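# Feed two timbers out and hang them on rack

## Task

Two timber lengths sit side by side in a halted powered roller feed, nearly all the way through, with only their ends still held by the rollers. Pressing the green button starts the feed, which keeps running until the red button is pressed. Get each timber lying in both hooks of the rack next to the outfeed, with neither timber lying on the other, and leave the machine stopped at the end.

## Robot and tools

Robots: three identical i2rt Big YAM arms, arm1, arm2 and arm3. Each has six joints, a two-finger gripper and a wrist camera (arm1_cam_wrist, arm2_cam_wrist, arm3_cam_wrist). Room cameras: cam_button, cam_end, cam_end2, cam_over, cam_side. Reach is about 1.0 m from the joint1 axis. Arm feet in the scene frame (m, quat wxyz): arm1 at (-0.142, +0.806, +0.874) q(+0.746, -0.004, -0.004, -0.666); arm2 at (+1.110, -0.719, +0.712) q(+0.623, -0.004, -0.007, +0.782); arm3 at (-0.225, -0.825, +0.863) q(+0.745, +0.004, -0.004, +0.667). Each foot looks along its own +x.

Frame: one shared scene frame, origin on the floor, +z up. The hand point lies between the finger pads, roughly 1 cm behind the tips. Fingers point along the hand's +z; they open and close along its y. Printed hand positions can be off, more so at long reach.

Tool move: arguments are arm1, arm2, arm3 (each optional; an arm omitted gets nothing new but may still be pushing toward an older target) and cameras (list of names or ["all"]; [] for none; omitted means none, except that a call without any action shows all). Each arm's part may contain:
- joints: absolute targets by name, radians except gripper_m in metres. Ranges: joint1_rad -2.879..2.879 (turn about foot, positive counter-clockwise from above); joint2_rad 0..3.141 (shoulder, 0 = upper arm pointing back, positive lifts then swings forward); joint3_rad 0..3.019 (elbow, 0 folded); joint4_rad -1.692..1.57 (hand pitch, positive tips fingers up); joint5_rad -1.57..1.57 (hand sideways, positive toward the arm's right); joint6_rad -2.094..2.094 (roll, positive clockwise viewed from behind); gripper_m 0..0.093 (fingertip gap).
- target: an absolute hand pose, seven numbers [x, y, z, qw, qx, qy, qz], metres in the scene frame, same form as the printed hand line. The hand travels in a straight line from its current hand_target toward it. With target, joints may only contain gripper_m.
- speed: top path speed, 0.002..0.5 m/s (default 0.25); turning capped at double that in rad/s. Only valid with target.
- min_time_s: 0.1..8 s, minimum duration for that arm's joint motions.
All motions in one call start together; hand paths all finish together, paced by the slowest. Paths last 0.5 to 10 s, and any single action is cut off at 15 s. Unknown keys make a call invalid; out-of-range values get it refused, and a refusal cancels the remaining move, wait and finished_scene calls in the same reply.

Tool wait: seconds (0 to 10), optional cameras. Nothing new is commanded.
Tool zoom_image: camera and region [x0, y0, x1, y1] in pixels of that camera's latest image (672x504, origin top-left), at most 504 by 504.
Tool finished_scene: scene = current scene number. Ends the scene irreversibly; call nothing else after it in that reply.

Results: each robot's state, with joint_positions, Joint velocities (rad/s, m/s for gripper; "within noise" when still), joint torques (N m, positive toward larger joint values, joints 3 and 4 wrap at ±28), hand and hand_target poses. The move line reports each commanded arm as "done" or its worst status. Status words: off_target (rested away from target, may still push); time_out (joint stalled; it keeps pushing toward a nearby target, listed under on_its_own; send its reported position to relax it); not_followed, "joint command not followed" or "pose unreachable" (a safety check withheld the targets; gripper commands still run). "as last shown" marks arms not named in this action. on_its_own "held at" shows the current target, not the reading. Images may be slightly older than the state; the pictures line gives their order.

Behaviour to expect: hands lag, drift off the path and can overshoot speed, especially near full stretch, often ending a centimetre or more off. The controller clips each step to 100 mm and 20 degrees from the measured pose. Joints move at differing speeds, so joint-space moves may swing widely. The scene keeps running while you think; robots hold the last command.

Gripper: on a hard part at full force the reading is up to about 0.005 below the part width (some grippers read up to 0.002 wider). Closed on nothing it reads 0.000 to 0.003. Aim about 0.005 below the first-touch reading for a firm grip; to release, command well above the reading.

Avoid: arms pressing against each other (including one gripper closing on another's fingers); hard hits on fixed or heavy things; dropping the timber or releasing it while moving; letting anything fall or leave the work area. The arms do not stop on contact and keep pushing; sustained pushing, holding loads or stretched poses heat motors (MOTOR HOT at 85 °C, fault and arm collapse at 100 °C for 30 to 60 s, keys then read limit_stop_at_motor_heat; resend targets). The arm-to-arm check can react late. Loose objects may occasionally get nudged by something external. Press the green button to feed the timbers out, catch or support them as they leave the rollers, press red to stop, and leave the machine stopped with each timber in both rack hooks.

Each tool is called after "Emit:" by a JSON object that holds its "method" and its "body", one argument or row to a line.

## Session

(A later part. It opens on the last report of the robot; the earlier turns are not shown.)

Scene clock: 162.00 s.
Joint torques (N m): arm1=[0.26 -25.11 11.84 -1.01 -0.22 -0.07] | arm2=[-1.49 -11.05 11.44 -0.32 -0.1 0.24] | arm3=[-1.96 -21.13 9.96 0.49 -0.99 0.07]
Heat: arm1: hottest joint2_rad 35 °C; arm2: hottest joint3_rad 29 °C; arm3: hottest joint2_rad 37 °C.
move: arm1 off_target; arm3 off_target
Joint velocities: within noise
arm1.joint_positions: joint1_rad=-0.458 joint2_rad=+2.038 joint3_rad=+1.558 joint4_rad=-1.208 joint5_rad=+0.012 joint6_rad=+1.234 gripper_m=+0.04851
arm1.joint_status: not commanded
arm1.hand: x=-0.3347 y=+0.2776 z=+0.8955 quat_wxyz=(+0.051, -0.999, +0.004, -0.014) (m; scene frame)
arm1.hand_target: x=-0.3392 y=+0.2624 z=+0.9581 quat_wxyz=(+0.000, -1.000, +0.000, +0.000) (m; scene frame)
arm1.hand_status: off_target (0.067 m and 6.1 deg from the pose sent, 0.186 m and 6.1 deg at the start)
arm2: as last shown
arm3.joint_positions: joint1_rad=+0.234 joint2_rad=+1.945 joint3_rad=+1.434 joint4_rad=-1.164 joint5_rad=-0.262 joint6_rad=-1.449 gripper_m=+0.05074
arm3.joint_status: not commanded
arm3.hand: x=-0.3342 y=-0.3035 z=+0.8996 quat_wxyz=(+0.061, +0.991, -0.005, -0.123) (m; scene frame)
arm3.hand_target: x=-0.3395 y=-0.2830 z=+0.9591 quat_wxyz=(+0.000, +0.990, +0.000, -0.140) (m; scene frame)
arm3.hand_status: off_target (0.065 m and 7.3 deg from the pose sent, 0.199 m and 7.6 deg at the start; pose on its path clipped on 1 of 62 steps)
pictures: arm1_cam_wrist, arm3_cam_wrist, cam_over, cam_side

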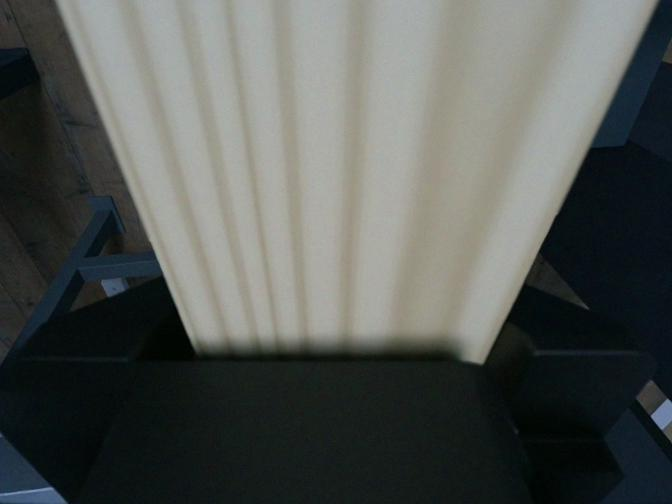

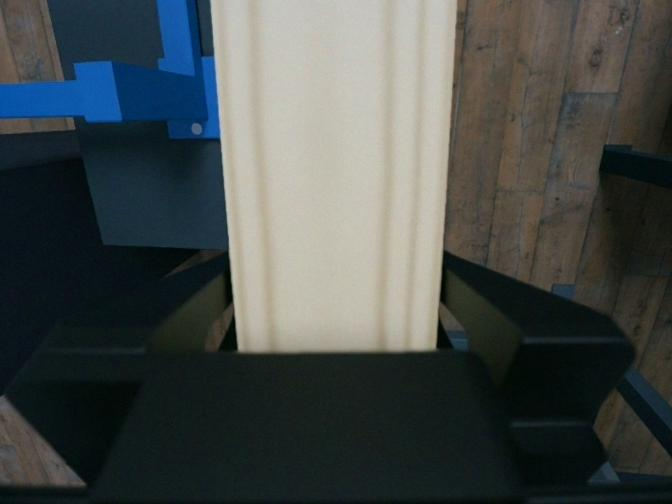

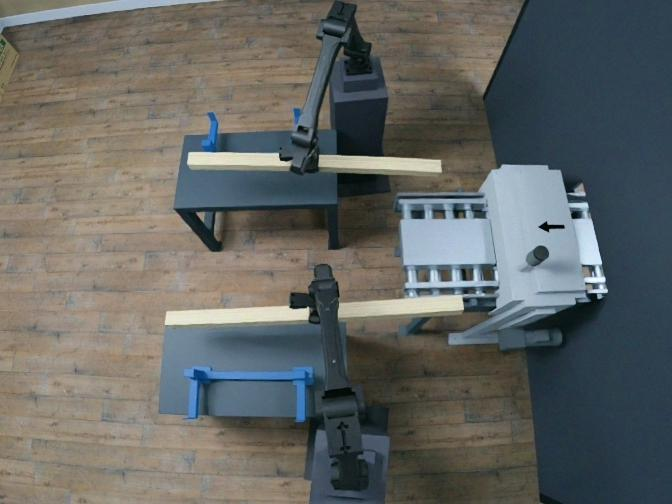

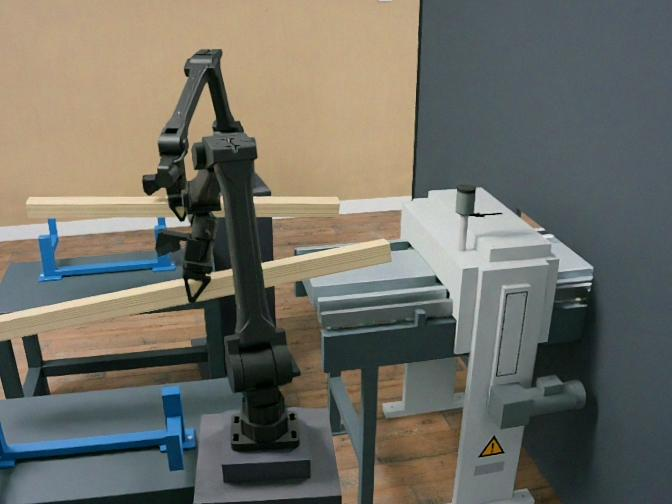

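Emit:
{"method": "move", "body": {
  "arm1": {"target":[-0.643,0.577,0.95,-0.02,-0.9993,-0.031,0],"speed":0.18},
  "arm3": {"target":[-0.58,-0.588,0.95,-0.038,0.977,-0.039,-0.207],"speed":0.18},
  "cameras": ["cam_end","cam_end2","cam_over","cam_side"]
}}

Emit:
{"method": "zoom_image", "body": {
  "camera": "cam_end",
  "region": [100, 0, 500, 450]
}}

Emit:
{"method": "zoom_image", "body": {
  "camera": "cam_end2",
  "region": [50, 0, 450, 450]
}}

Scene clock: 209.03 s.
Joint torques (N m): arm1=[0.85 -20.07 16.35 -1.03 -0.25 -0.06] | arm2=[-1.49 -11.05 11.45 -0.31 -0.1 0.24] | arm3=[-1.67 -12.75 10.26 2.4 -0.61 0.1]
Heat: arm1: hottest joint2_rad 40 °C; arm2: hottest joint3_rad 32 °C; arm3: hottest joint2_rad 37 °C.
move: arm1 off_target; arm3 off_target
Joint velocities: within noise
arm1.joint_positions: joint1_rad=-1.266 joint2_rad=+1.906 joint3_rad=+1.359 joint4_rad=-1.126 joint5_rad=-0.020 joint6_rad=+0.367 gripper_m=+0.04851
arm1.joint_status: not commanded
arm1.hand: x=-0.6080 y=+0.5965 z=+0.8961 quat_wxyz=(+0.004, -0.998, -0.025, -0.052) (m; scene frame)
arm1.hand_target: x=-0.6389 y=+0.5789 z=+0.9506 quat_wxyz=(-0.020, -0.999, -0.031, +0.000) (m; scene frame)
arm1.hand_status: off_target (0.067 m and 6.6 deg from the pose sent, 0.433 m and 9.2 deg at the start)
arm2: as last shown
arm3.joint_positions: joint1_rad=+1.014 joint2_rad=+1.429 joint3_rad=+0.757 joint4_rad=-0.672 joint5_rad=-0.177 joint6_rad=-0.554 gripper_m=+0.05074
arm3.joint_status: not commanded
arm3.hand: x=-0.5497 y=-0.6081 z=+0.9034 quat_wxyz=(+0.001, +0.989, -0.045, -0.143) (m; scene frame)
arm3.hand_target: x=-0.5776 y=-0.5897 z=+0.9507 quat_wxyz=(-0.038, +0.977, -0.039, -0.207) (m; scene frame)
arm3.hand_status: off_target (0.059 m and 8.8 deg from the pose sent, 0.379 m and 15.5 deg at the start)
pictures: cam_end, cam_end2, cam_over, cam_side

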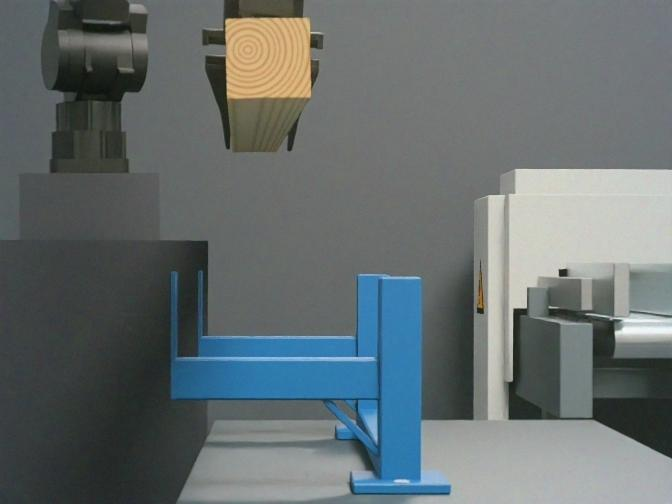

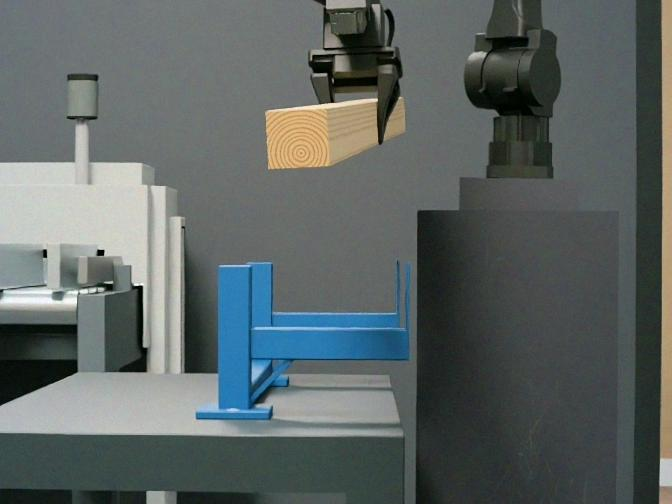

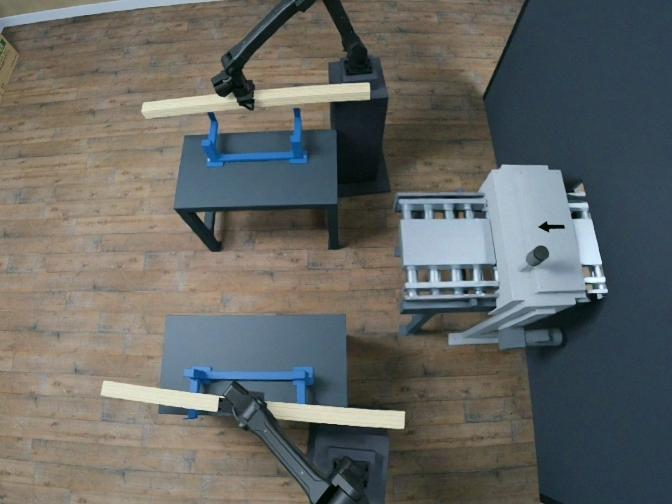

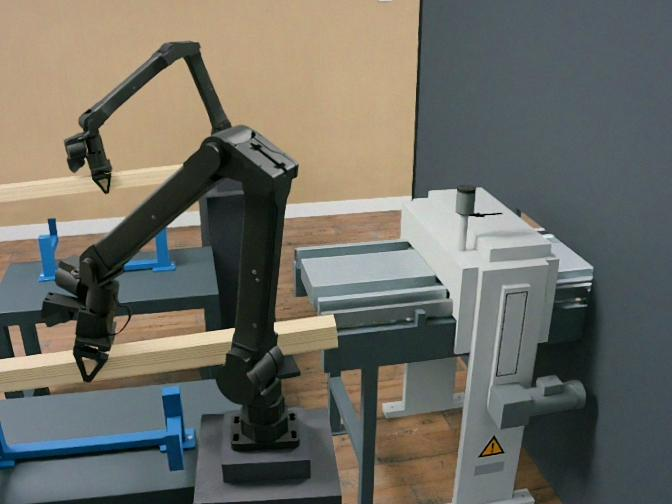

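Scaled by 1.120 from the camera's 672x504 image, which has a finer 960x720 frame.

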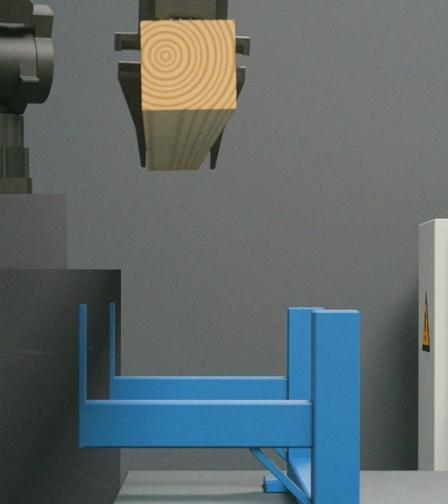

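Scaled by 1.120 from the camera's 672x504 image, which has a finer 960x720 frame.

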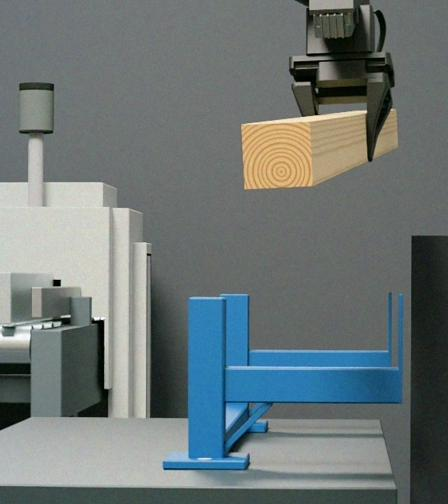

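Emit:
{"method": "move", "body": {
  "arm1": {"target":[-0.648,0.573,0.835,-0.02,-0.9995,-0.022,0.012],"speed":0.15},
  "arm3": {"target":[-0.60,-0.570,0.86,-0.033,0.966,-0.003,-0.259],"speed":0.15},
  "cameras": ["cam_end","cam_end2","cam_over"]
}}

Emit:
{"method": "zoom_image", "body": {
  "camera": "cam_end",
  "region": [100, 0, 500, 450]
}}

Emit:
{"method": "zoom_image", "body": {
  "camera": "cam_end2",
  "region": [50, 0, 450, 450]
}}

Scene clock: 244.53 s.
Joint torques (N m): arm1=[1.49 -22.01 9.91 0.08 -0.03 0.05] | arm2=[-1.49 -11.05 11.45 -0.32 -0.1 0.24] | arm3=[-2.61 -11.69 8.42 2.78 -0.96 -0.06]
Heat: arm1: hottest joint2_rad 36 °C; arm2: hottest joint3_rad 33 °C; arm3: hottest joint3_rad 39 °C.
move: arm1 off_target; arm3 off_target
Joint velocities: within noise
arm1.joint_positions: joint1_rad=-1.266 joint2_rad=+2.083 joint3_rad=+1.321 joint4_rad=-0.870 joint5_rad=-0.017 joint6_rad=+0.376 gripper_m=+0.04851
arm1.joint_status: not commanded
arm1.hand: x=-0.6228 y=+0.5893 z=+0.7915 quat_wxyz=(-0.002, -0.999, -0.021, -0.032) (m; scene frame)
arm1.hand_target: x=-0.6463 y=+0.5738 z=+0.8348 quat_wxyz=(-0.020, -0.999, -0.022, +0.012) (m; scene frame)
arm1.hand_status: off_target (0.053 m and 5.5 deg from the pose sent, 0.077 m and 7.8 deg at the start)
arm2: as last shown
arm3.joint_positions: joint1_rad=+0.986 joint2_rad=+1.641 joint3_rad=+0.681 joint4_rad=-0.289 joint5_rad=-0.266 joint6_rad=-0.621 gripper_m=+0.05074
arm3.joint_status: not commanded
arm3.hand: x=-0.5701 y=-0.5952 z=+0.8266 quat_wxyz=(+0.000, +0.979, -0.014, -0.206) (m; scene frame)
arm3.hand_target: x=-0.5979 y=-0.5712 z=+0.8613 quat_wxyz=(-0.034, +0.966, -0.003, -0.258) (m; scene frame)
arm3.hand_status: off_target (0.051 m and 7.4 deg from the pose sent, 0.077 m and 14.9 deg at the start)
pictures: cam_end, cam_end2, cam_over

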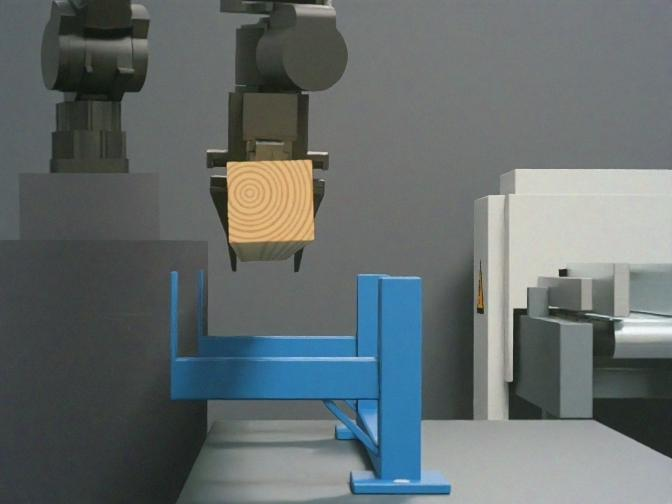

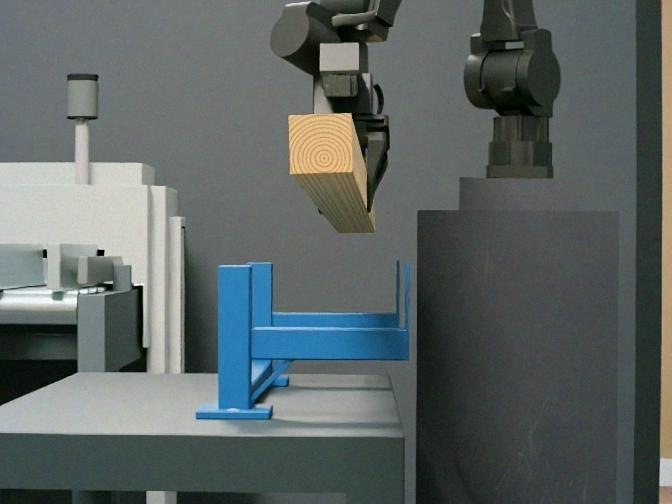

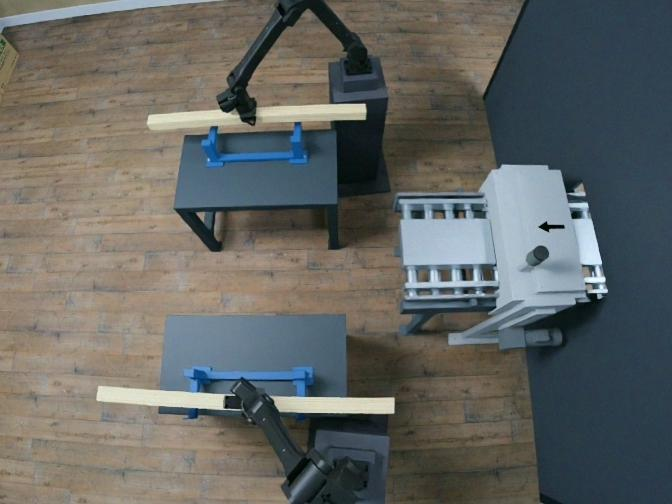

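Scaled by 1.120 from the camera's 672x504 image, which has a finer 960x720 frame.

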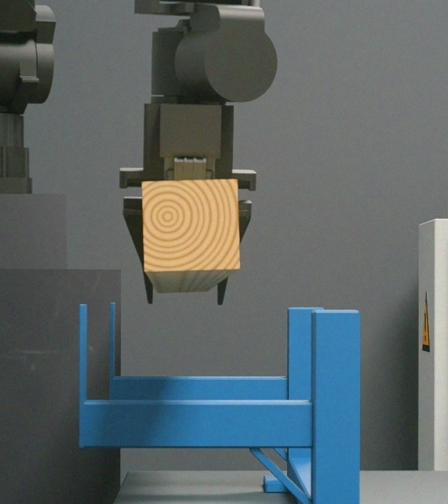

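Scaled by 1.120 from the camera's 672x504 image, which has a finer 960x720 frame.

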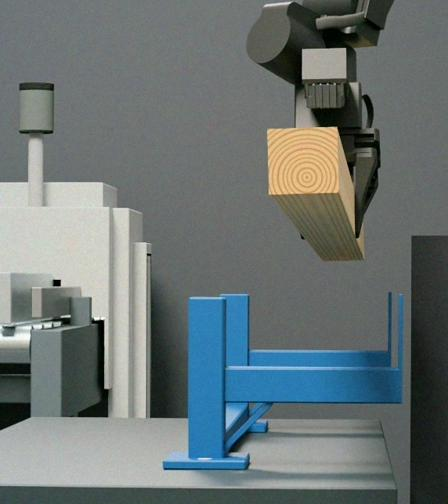

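Emit:
{"method": "move", "body": {
  "arm1": {"target":[-0.648,0.560,0.757,-0.02,-0.9995,-0.014,0.012],"speed":0.12},
  "arm3": {"target":[-0.602,-0.553,0.785,-0.033,0.970,0.008,-0.242],"speed":0.12},
  "cameras": ["cam_end","cam_end2","cam_over"]
}}

Emit:
{"method": "zoom_image", "body": {
  "camera": "cam_end",
  "region": [100, 50, 500, 500]
}}

Emit:
{"method": "zoom_image", "body": {
  "camera": "cam_end2",
  "region": [50, 50, 450, 500]
}}

Scene clock: 271.87 s.
Joint torques (N m): arm1=[1.2 -22.48 8.75 0.13 -0.04 0.05] | arm2=[-1.49 -10.99 11.44 -0.32 -0.1 0.24] | arm3=[-2.61 -12.69 8.18 2.5 -0.94 -0.08]
Heat: arm1: hottest joint2_rad 35 °C; arm2: hottest joint3_rad 34 °C; arm3: hottest joint3_rad 36 °C.
move: arm1 off_target; arm3 off_target
Joint velocities: within noise
arm1.joint_positions: joint1_rad=-1.246 joint2_rad=+2.230 joint3_rad=+1.320 joint4_rad=-0.724 joint5_rad=-0.016 joint6_rad=+0.412 gripper_m=+0.04851
arm1.joint_status: not commanded
arm1.hand: x=-0.6170 y=+0.5791 z=+0.7151 quat_wxyz=(+0.000, -0.999, -0.013, -0.033) (m; scene frame)
arm1.hand_target: x=-0.6463 y=+0.5606 z=+0.7572 quat_wxyz=(-0.020, -1.000, -0.014, +0.012) (m; scene frame)
arm1.hand_status: off_target (0.056 m and 5.6 deg from the pose sent, 0.052 m and 5.5 deg at the start)
arm2: as last shown
arm3.joint_positions: joint1_rad=+0.965 joint2_rad=+1.865 joint3_rad=+0.681 joint4_rad=-0.120 joint5_rad=-0.259 joint6_rad=-0.671 gripper_m=+0.05074
arm3.joint_status: not commanded
arm3.hand: x=-0.5591 y=-0.5908 z=+0.7514 quat_wxyz=(+0.008, +0.983, -0.004, -0.183) (m; scene frame)
arm3.hand_target: x=-0.5989 y=-0.5550 z=+0.7879 quat_wxyz=(-0.034, +0.970, +0.009, -0.241) (m; scene frame)
arm3.hand_status: off_target (0.066 m and 8.4 deg from the pose sent, 0.067 m and 6.2 deg at the start)
pictures: cam_end, cam_end2, cam_over

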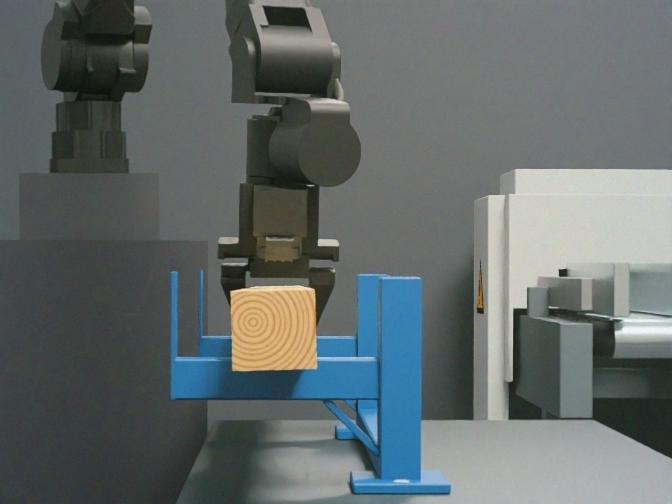

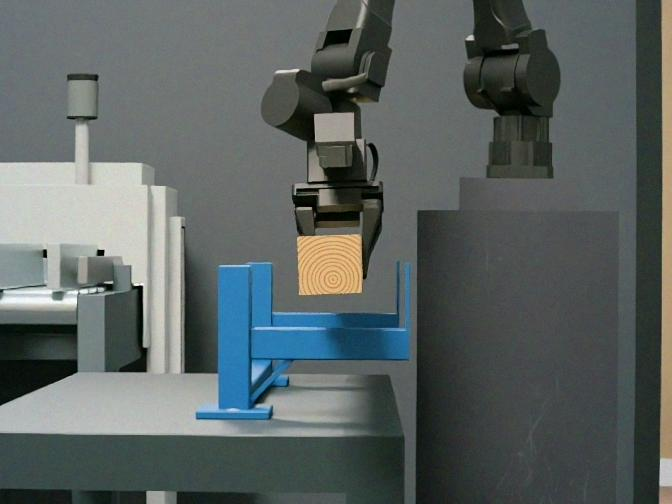

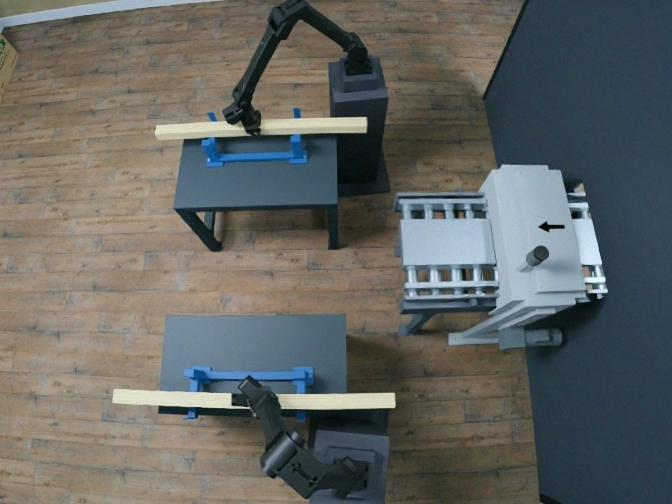

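Scaled by 1.120 from the camera's 672x504 image, which has a finer 960x720 frame.

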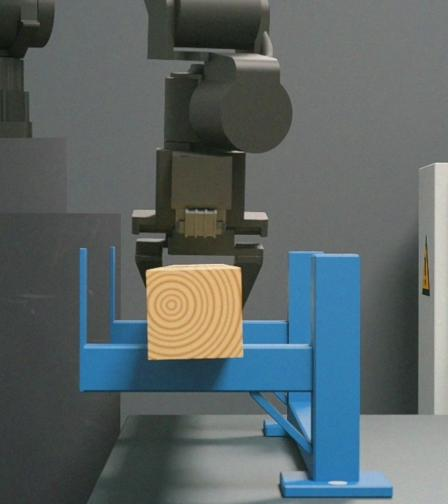

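Scaled by 1.120 from the camera's 672x504 image, which has a finer 960x720 frame.

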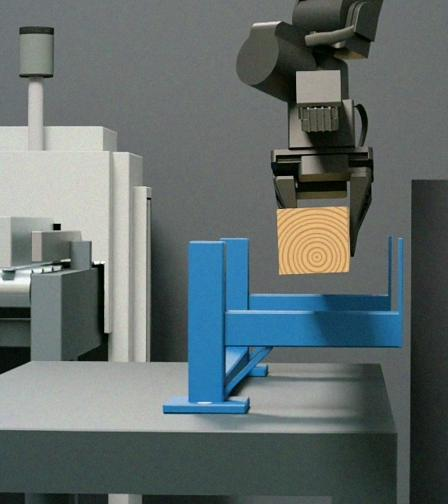

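Emit:
{"method": "move", "body": {
  "arm1": {"target":[-0.647,0.5605,0.744,-0.02,-0.9995,-0.014,0.012],"speed":0.07},
  "arm3": {"target":[-0.60,-0.555,0.745,-0.033,0.970,0.008,-0.242],"speed":0.09},
  "cameras": ["cam_end","cam_end2","cam_side"]
}}

Emit:
{"method": "zoom_image", "body": {
  "camera": "cam_end2",
  "region": [200, 200, 450, 400]
}}

Emit:
{"method": "zoom_image", "body": {
  "camera": "cam_end",
  "region": [150, 220, 450, 420]
}}

Scene clock: 292.73 s.
Joint torques (N m): arm1=[1.44 -20.89 8.61 0.76 -0.03 0.06] | arm2=[-1.49 -11.05 11.44 -0.34 -0.1 0.24] | arm3=[-2.55 -13.39 6.89 2.54 -0.92 -0.05]
Heat: arm1: hottest joint2_rad 38 °C; arm2: hottest joint3_rad 34 °C; arm3: hottest joint3_rad 35 °C.
move: arm1 off_target; arm3 off_target
Joint velocities: within noise
arm1.joint_positions: joint1_rad=-1.246 joint2_rad=+2.230 joint3_rad=+1.320 joint4_rad=-0.713 joint5_rad=-0.016 joint6_rad=+0.412 gripper_m=+0.04851
arm1.joint_status: not commanded
arm1.hand: x=-0.6194 y=+0.5780 z=+0.7147 quat_wxyz=(-0.002, -1.000, -0.013, -0.028) (m; scene frame)
arm1.hand_target: x=-0.6458 y=+0.5609 z=+0.7447 quat_wxyz=(-0.020, -1.000, -0.014, +0.012) (m; scene frame)
arm1.hand_status: off_target (0.044 m and 5.0 deg from the pose sent, 0.046 m and 5.6 deg at the start)
arm2: as last shown
arm3.joint_positions: joint1_rad=+0.965 joint2_rad=+1.982 joint3_rad=+0.684 joint4_rad=+0.001 joint5_rad=-0.259 joint6_rad=-0.673 gripper_m=+0.05074
arm3.joint_status: not commanded
arm3.hand: x=-0.5580 y=-0.5912 z=+0.7147 quat_wxyz=(+0.006, +0.983, -0.003, -0.185) (m; scene frame)
arm3.hand_target: x=-0.5974 y=-0.5567 z=+0.7476 quat_wxyz=(-0.033, +0.970, +0.009, -0.241) (m; scene frame)
arm3.hand_status: off_target (0.063 m and 8.1 deg from the pose sent, 0.055 m and 8.4 deg at the start)
pictures: cam_end, cam_end2, cam_side

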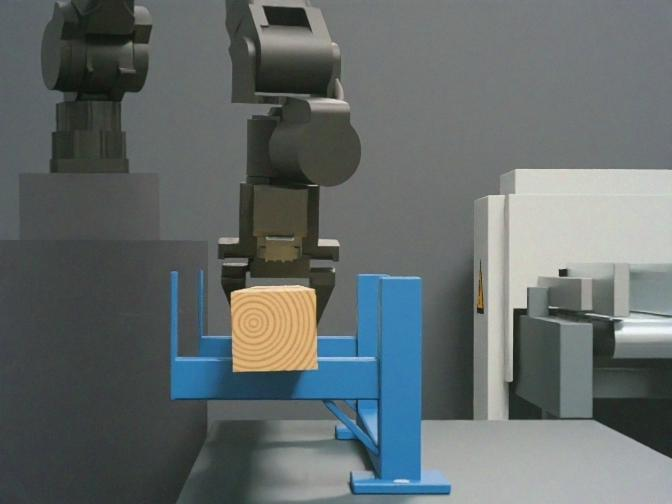

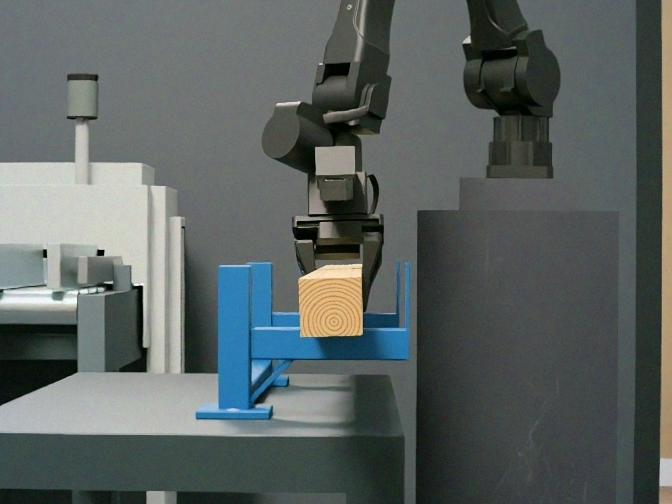

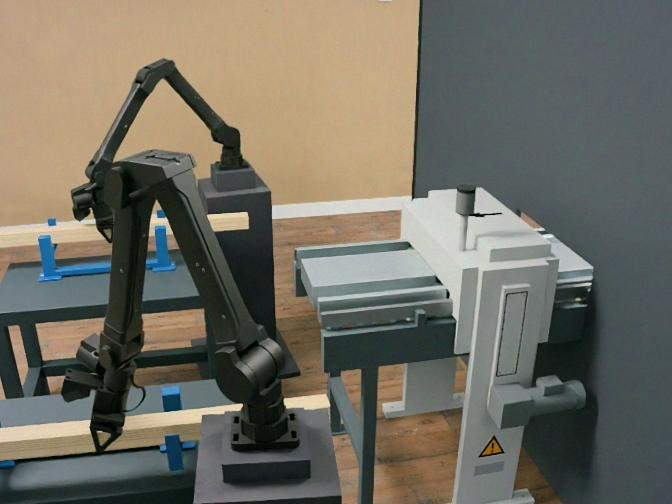

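Scaled by 2.016 from the camera's 672x504 image, which has a finer 960x720 frame.

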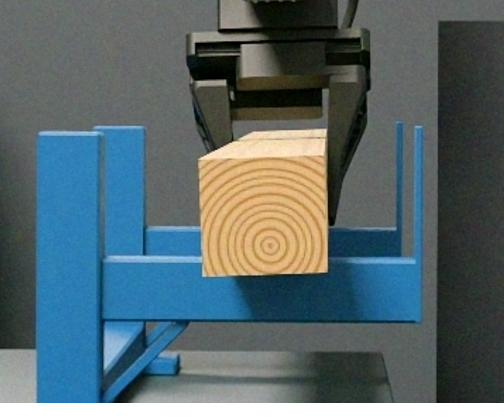

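Scaled by 1.680 from the camera's 672x504 image, which has a finer 960x720 frame.

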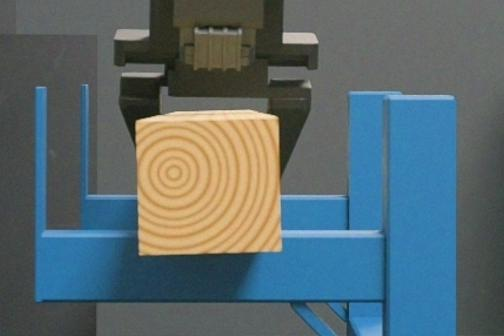

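Emit:
{"method": "move", "body": {
  "arm1": {"target":[-0.647,0.5605,0.727,-0.02,-0.9995,-0.014,0.012],"speed":0.06},
  "arm3": {"target":[-0.60,-0.555,0.727,-0.033,0.970,0.008,-0.242],"speed":0.06},
  "cameras": ["cam_end","cam_end2"]
}}

Emit:
{"method": "zoom_image", "body": {
  "camera": "cam_end2",
  "region": [200, 200, 450, 400]
}}

Emit:
{"method": "zoom_image", "body": {
  "camera": "cam_end",
  "region": [150, 220, 450, 420]
}}

Scene clock: 311.60 s.
Joint torques (N m): arm1=[1.32 -18.84 8.84 1.77 -0.02 0.05] | arm2=[-1.55 -11.05 11.44 -0.32 -0.09 0.24] | arm3=[-2.49 -11.52 6.98 2.8 -0.9 -0.04]
Heat: arm1: hottest joint2_rad 37 °C; arm2: hottest joint3_rad 35 °C; arm3: hottest joint3_rad 35 °C.
move: arm1 off_target; arm3 off_target
Joint velocities: within noise
arm1.joint_positions: joint1_rad=-1.246 joint2_rad=+2.234 joint3_rad=+1.320 joint4_rad=-0.706 joint5_rad=-0.016 joint6_rad=+0.412 gripper_m=+0.04851
arm1.joint_status: not commanded
arm1.hand: x=-0.6198 y=+0.5778 z=+0.7125 quat_wxyz=(-0.003, -1.000, -0.013, -0.027) (m; scene frame)
arm1.hand_target: x=-0.6460 y=+0.5608 z=+0.7286 quat_wxyz=(-0.020, -1.000, -0.014, +0.012) (m; scene frame)
arm1.hand_status: off_target (0.035 m and 4.8 deg from the pose sent, 0.035 m and 5.0 deg at the start)
arm2: as last shown
arm3.joint_positions: joint1_rad=+0.964 joint2_rad=+2.009 joint3_rad=+0.687 joint4_rad=+0.043 joint5_rad=-0.260 joint6_rad=-0.673 gripper_m=+0.05074
arm3.joint_status: not commanded
arm3.hand: x=-0.5610 y=-0.5884 z=+0.7078 quat_wxyz=(+0.000, +0.981, -0.002, -0.193) (m; scene frame)
arm3.hand_target: x=-0.5976 y=-0.5564 z=+0.7300 quat_wxyz=(-0.033, +0.970, +0.008, -0.241) (m; scene frame)
arm3.hand_status: off_target (0.055 m and 7.0 deg from the pose sent, 0.057 m and 8.1 deg at the start)
pictures: cam_end, cam_end2

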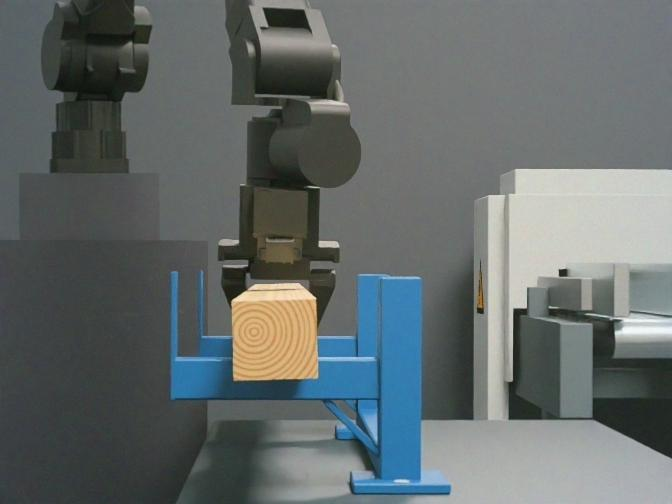

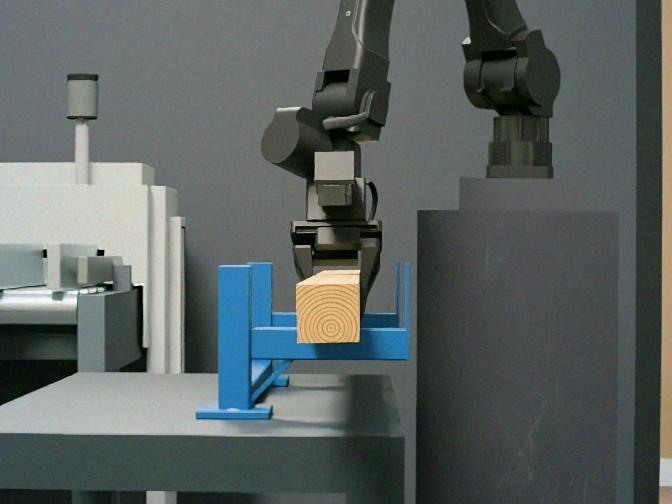

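Scaled by 2.016 from the camera's 672x504 image, which has a finer 960x720 frame.

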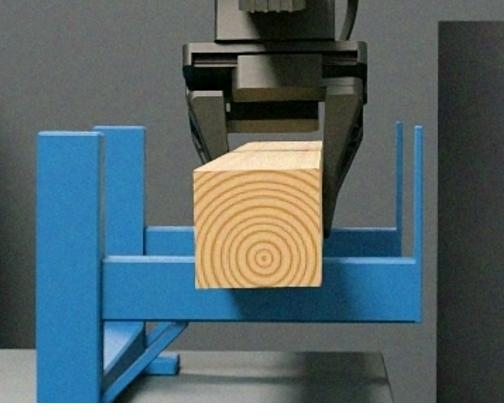

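Scaled by 1.680 from the camera's 672x504 image, which has a finer 960x720 frame.

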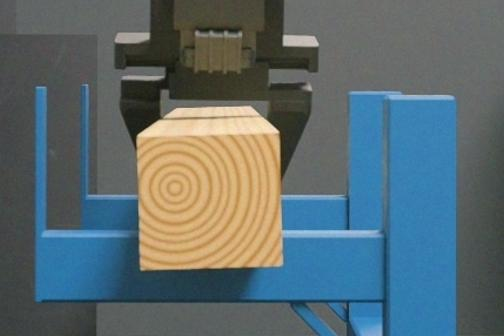

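Emit:
{"method": "move", "body": {
  "arm1": {"target":[-0.640,0.5605,0.718,-0.02,-0.9995,-0.014,0.0],"speed":0.06},
  "arm3": {"target":[-0.59,-0.56,0.714,-0.033,0.972,0.006,-0.235],"speed":0.06}
}}

Emit:
{"method": "move", "body": {
  "arm1": {"joints":{"gripper_m":0.07}},
  "arm3": {"joints":{"gripper_m":0.07}}
}}

Emit:
{"method": "move", "body": {
  "arm1": {"target":[-0.625,0.574,0.86,-0.01,-0.9995,-0.014,0.028],"speed":0.15},
  "arm3": {"target":[-0.565,-0.583,0.86,-0.0,0.981,0.0,-0.193],"speed":0.15},
  "cameras": ["all"]
}}

Scene clock: 327.30 s.
Joint torques (N m): arm1=[1.67 -17.49 8.87 1.62 -0.34 0.07] | arm2=[-1.49 -11.05 11.44 -0.32 -0.1 0.24] | arm3=[-2.67 -9.88 5.87 2.66 -0.61 -0.04]
Heat: arm1: hottest joint2_rad 37 °C; arm2: hottest joint3_rad 35 °C; arm3: hottest joint3_rad 33 °C.
move: arm1 off_target; arm3 off_target
Joint velocities: within noise
arm1.joint_positions: joint1_rad=-1.246 joint2_rad=+2.236 joint3_rad=+1.320 joint4_rad=-0.706 joint5_rad=-0.017 joint6_rad=+0.412 gripper_m=+0.04851
arm1.joint_status: not commanded
arm1.hand: x=-0.6195 y=+0.5777 z=+0.7120 quat_wxyz=(-0.003, -1.000, -0.013, -0.027) (m; scene frame)
arm1.hand_target: x=-0.6393 y=+0.5608 z=+0.7192 quat_wxyz=(-0.020, -1.000, -0.014, +0.000) (m; scene frame)
arm1.hand_status: off_target (0.027 m and 3.7 deg from the pose sent, 0.027 m and 3.6 deg at the start)
arm2: as last shown
arm3.joint_positions: joint1_rad=+0.964 joint2_rad=+2.019 joint3_rad=+0.687 joint4_rad=+0.084 joint5_rad=-0.259 joint6_rad=-0.674 gripper_m=+0.05074
arm3.joint_status: not commanded
arm3.hand: x=-0.5658 y=-0.5842 z=+0.7068 quat_wxyz=(-0.010, +0.979, +0.001, -0.204) (m; scene frame)
arm3.hand_target: x=-0.5887 y=-0.5607 z=+0.7157 quat_wxyz=(-0.033, +0.972, +0.006, -0.234) (m; scene frame)
arm3.hand_status: off_target (0.035 m and 4.6 deg from the pose sent, 0.041 m and 6.3 deg at the start)
pictures: none

Scene clock: 328.00 s.
Joint torques (N m): arm1=[1.38 -17.73 8.4 0.65 -0.16 0.04] | arm2=[-1.49 -11.05 11.44 -0.31 -0.09 0.24] | arm3=[-2.67 -10.11 5.01 1.81 -0.31 -0.03]
Heat: arm1: hottest joint2_rad 37 °C; arm2: hottest joint3_rad 35 °C; arm3: hottest joint3_rad 33 °C.
move: arm1 done; arm3 done
Joint velocities: within noise
arm1.joint_positions: joint1_rad=-1.245 joint2_rad=+2.235 joint3_rad=+1.326 joint4_rad=-0.684 joint5_rad=-0.022 joint6_rad=+0.414 gripper_m=+0.06992
arm1.joint_status: all done
arm1.hand: x=-0.6271 y=+0.5728 z=+0.7134 quat_wxyz=(-0.012, -1.000, -0.012, -0.015) (m; scene frame)
arm1.hand_target: x=-0.6392 y=+0.5609 z=+0.7191 quat_wxyz=(-0.020, -1.000, -0.014, +0.000) (m; scene frame)
arm1.hand_status: not commanded
arm2.joint_positions: joint1_rad=-0.069 joint2_rad=+1.416 joint3_rad=+1.084 joint4_rad=-1.297 joint5_rad=-0.014 joint6_rad=-0.262 gripper_m=+0.00051
arm2.joint_status: not commanded
arm2.hand: x=+1.0481 y=-0.3474 z=+0.8565 quat_wxyz=(+0.020, +0.838, -0.545, +0.019) (m; scene frame)
arm2.hand_target: x=+1.0402 y=-0.3312 z=+0.8801 quat_wxyz=(+0.000, +0.839, -0.545, +0.000) (m; scene frame)
arm2.hand_status: not commanded
arm3.joint_positions: joint1_rad=+0.964 joint2_rad=+2.020 joint3_rad=+0.701 joint4_rad=+0.108 joint5_rad=-0.268 joint6_rad=-0.674 gripper_m=+0.06994
arm3.joint_status: all done
arm3.hand: x=-0.5772 y=-0.5761 z=+0.7114 quat_wxyz=(-0.019, +0.975, +0.004, -0.220) (m; scene frame)
arm3.hand_target: x=-0.5889 y=-0.5606 z=+0.7159 quat_wxyz=(-0.033, +0.972, +0.006, -0.235) (m; scene frame)
arm3.hand_status: not commanded
pictures: none

Scene clock: 329.80 s.
Joint torques (N m): arm1=[1.55 -16.15 8.02 -0.08 0.1 0.06] | arm2=[-1.49 -11.05 11.45 -0.32 -0.1 0.24] | arm3=[-2.37 -8.7 8.47 0.76 -0.18 -0.05]
Heat: arm1: hottest joint2_rad 36 °C; arm2: hottest joint3_rad 35 °C; arm3: hottest joint3_rad 33 °C.
move: arm1 done; arm3 off_target
Joint velocities: within noise
arm1.joint_positions: joint1_rad=-1.239 joint2_rad=+1.927 joint3_rad=+1.282 joint4_rad=-0.860 joint5_rad=+0.014 joint6_rad=+0.419 gripper_m=+0.06994
arm1.joint_status: not commanded
arm1.hand: x=-0.6297 y=+0.5769 z=+0.8608 quat_wxyz=(-0.014, -0.999, -0.013, +0.032) (m; scene frame)
arm1.hand_target: x=-0.6251 y=+0.5741 z=+0.8601 quat_wxyz=(-0.010, -0.999, -0.014, +0.028) (m; scene frame)
arm1.hand_status: done (0.006 m and 0.7 deg from the pose sent, 0.147 m and 4.9 deg at the start)
arm2: as last shown
arm3.joint_positions: joint1_rad=+0.964 joint2_rad=+1.573 joint3_rad=+0.701 joint4_rad=-0.437 joint5_rad=-0.266 joint6_rad=-0.676 gripper_m=+0.06998
arm3.joint_status: not commanded
arm3.hand: x=-0.5551 y=-0.5965 z=+0.8484 quat_wxyz=(+0.012, +0.983, -0.002, -0.183) (m; scene frame)
arm3.hand_target: x=-0.5647 y=-0.5832 z=+0.8603 quat_wxyz=(+0.000, +0.981, +0.000, -0.193) (m; scene frame)
arm3.hand_status: off_target (0.020 m and 1.8 deg from the pose sent, 0.149 m and 3.9 deg at the start)
pictures: arm1_cam_wrist, arm2_cam_wrist, arm3_cam_wrist, cam_button, cam_end, cam_end2, cam_over, cam_side

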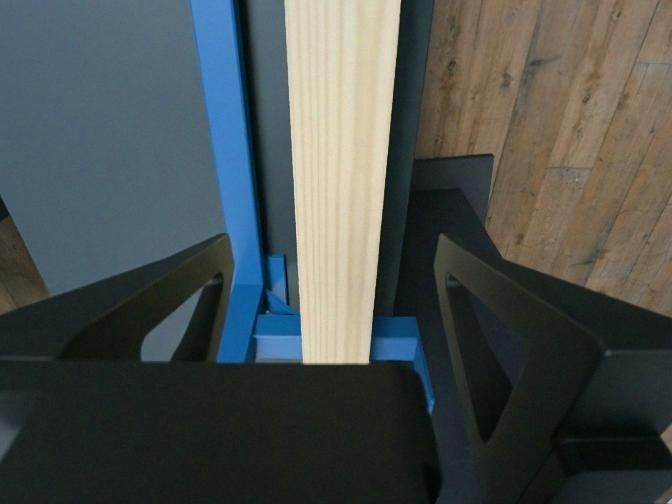

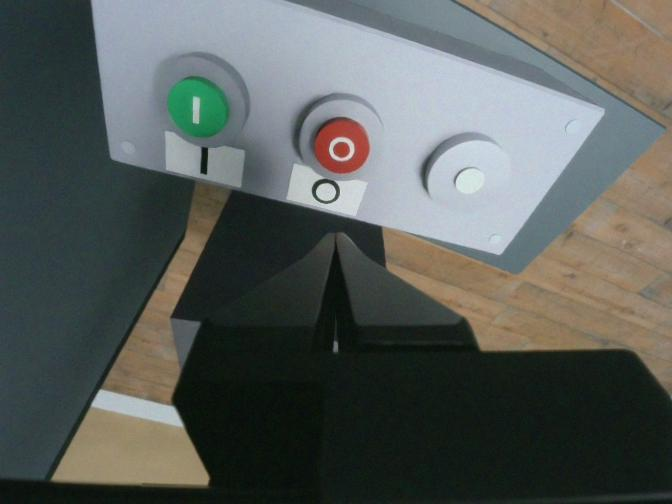

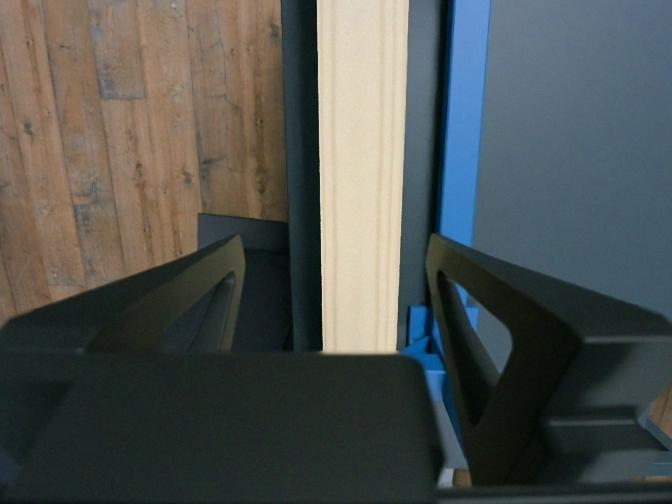

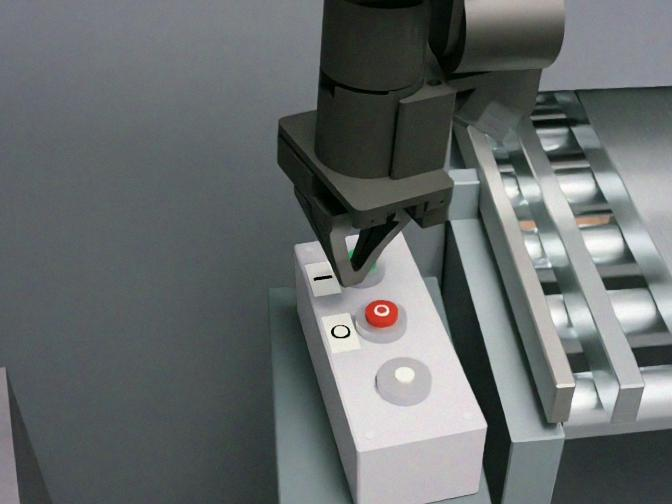

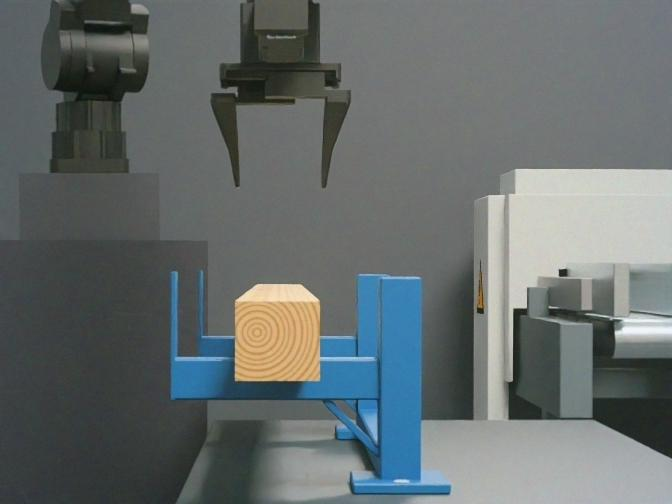

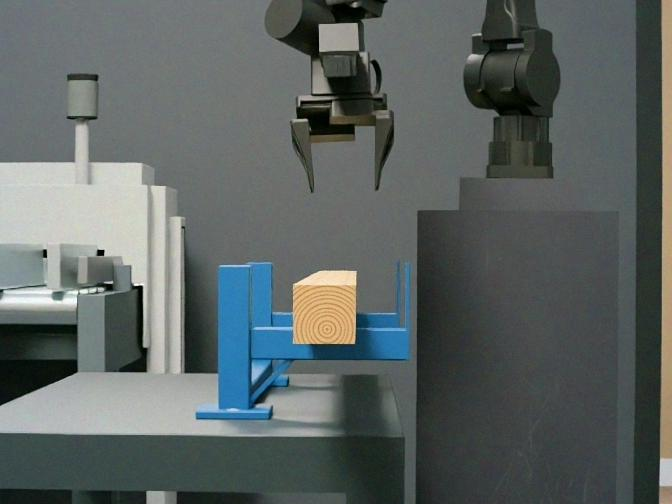

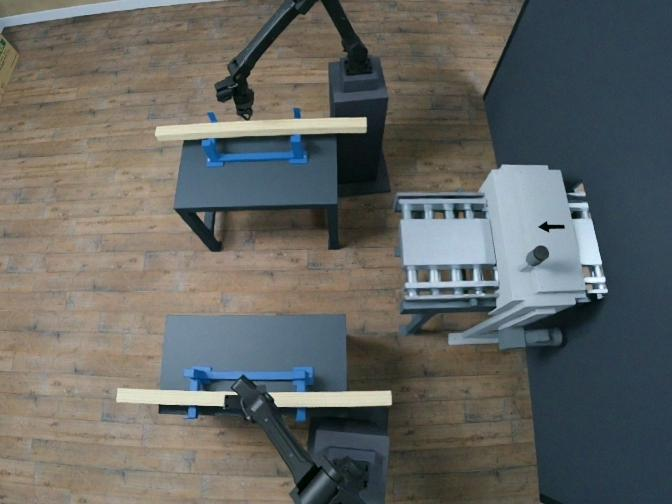

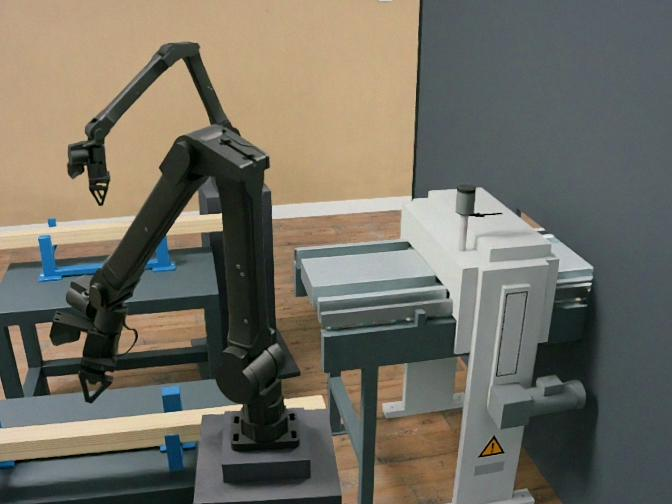

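Both timbers are resting in their racks and the machine is stopped, with the lamp off.

Emit:
{"method": "finished_scene", "body": {
  "scene": 2
}}

The scene is finished: the task was done.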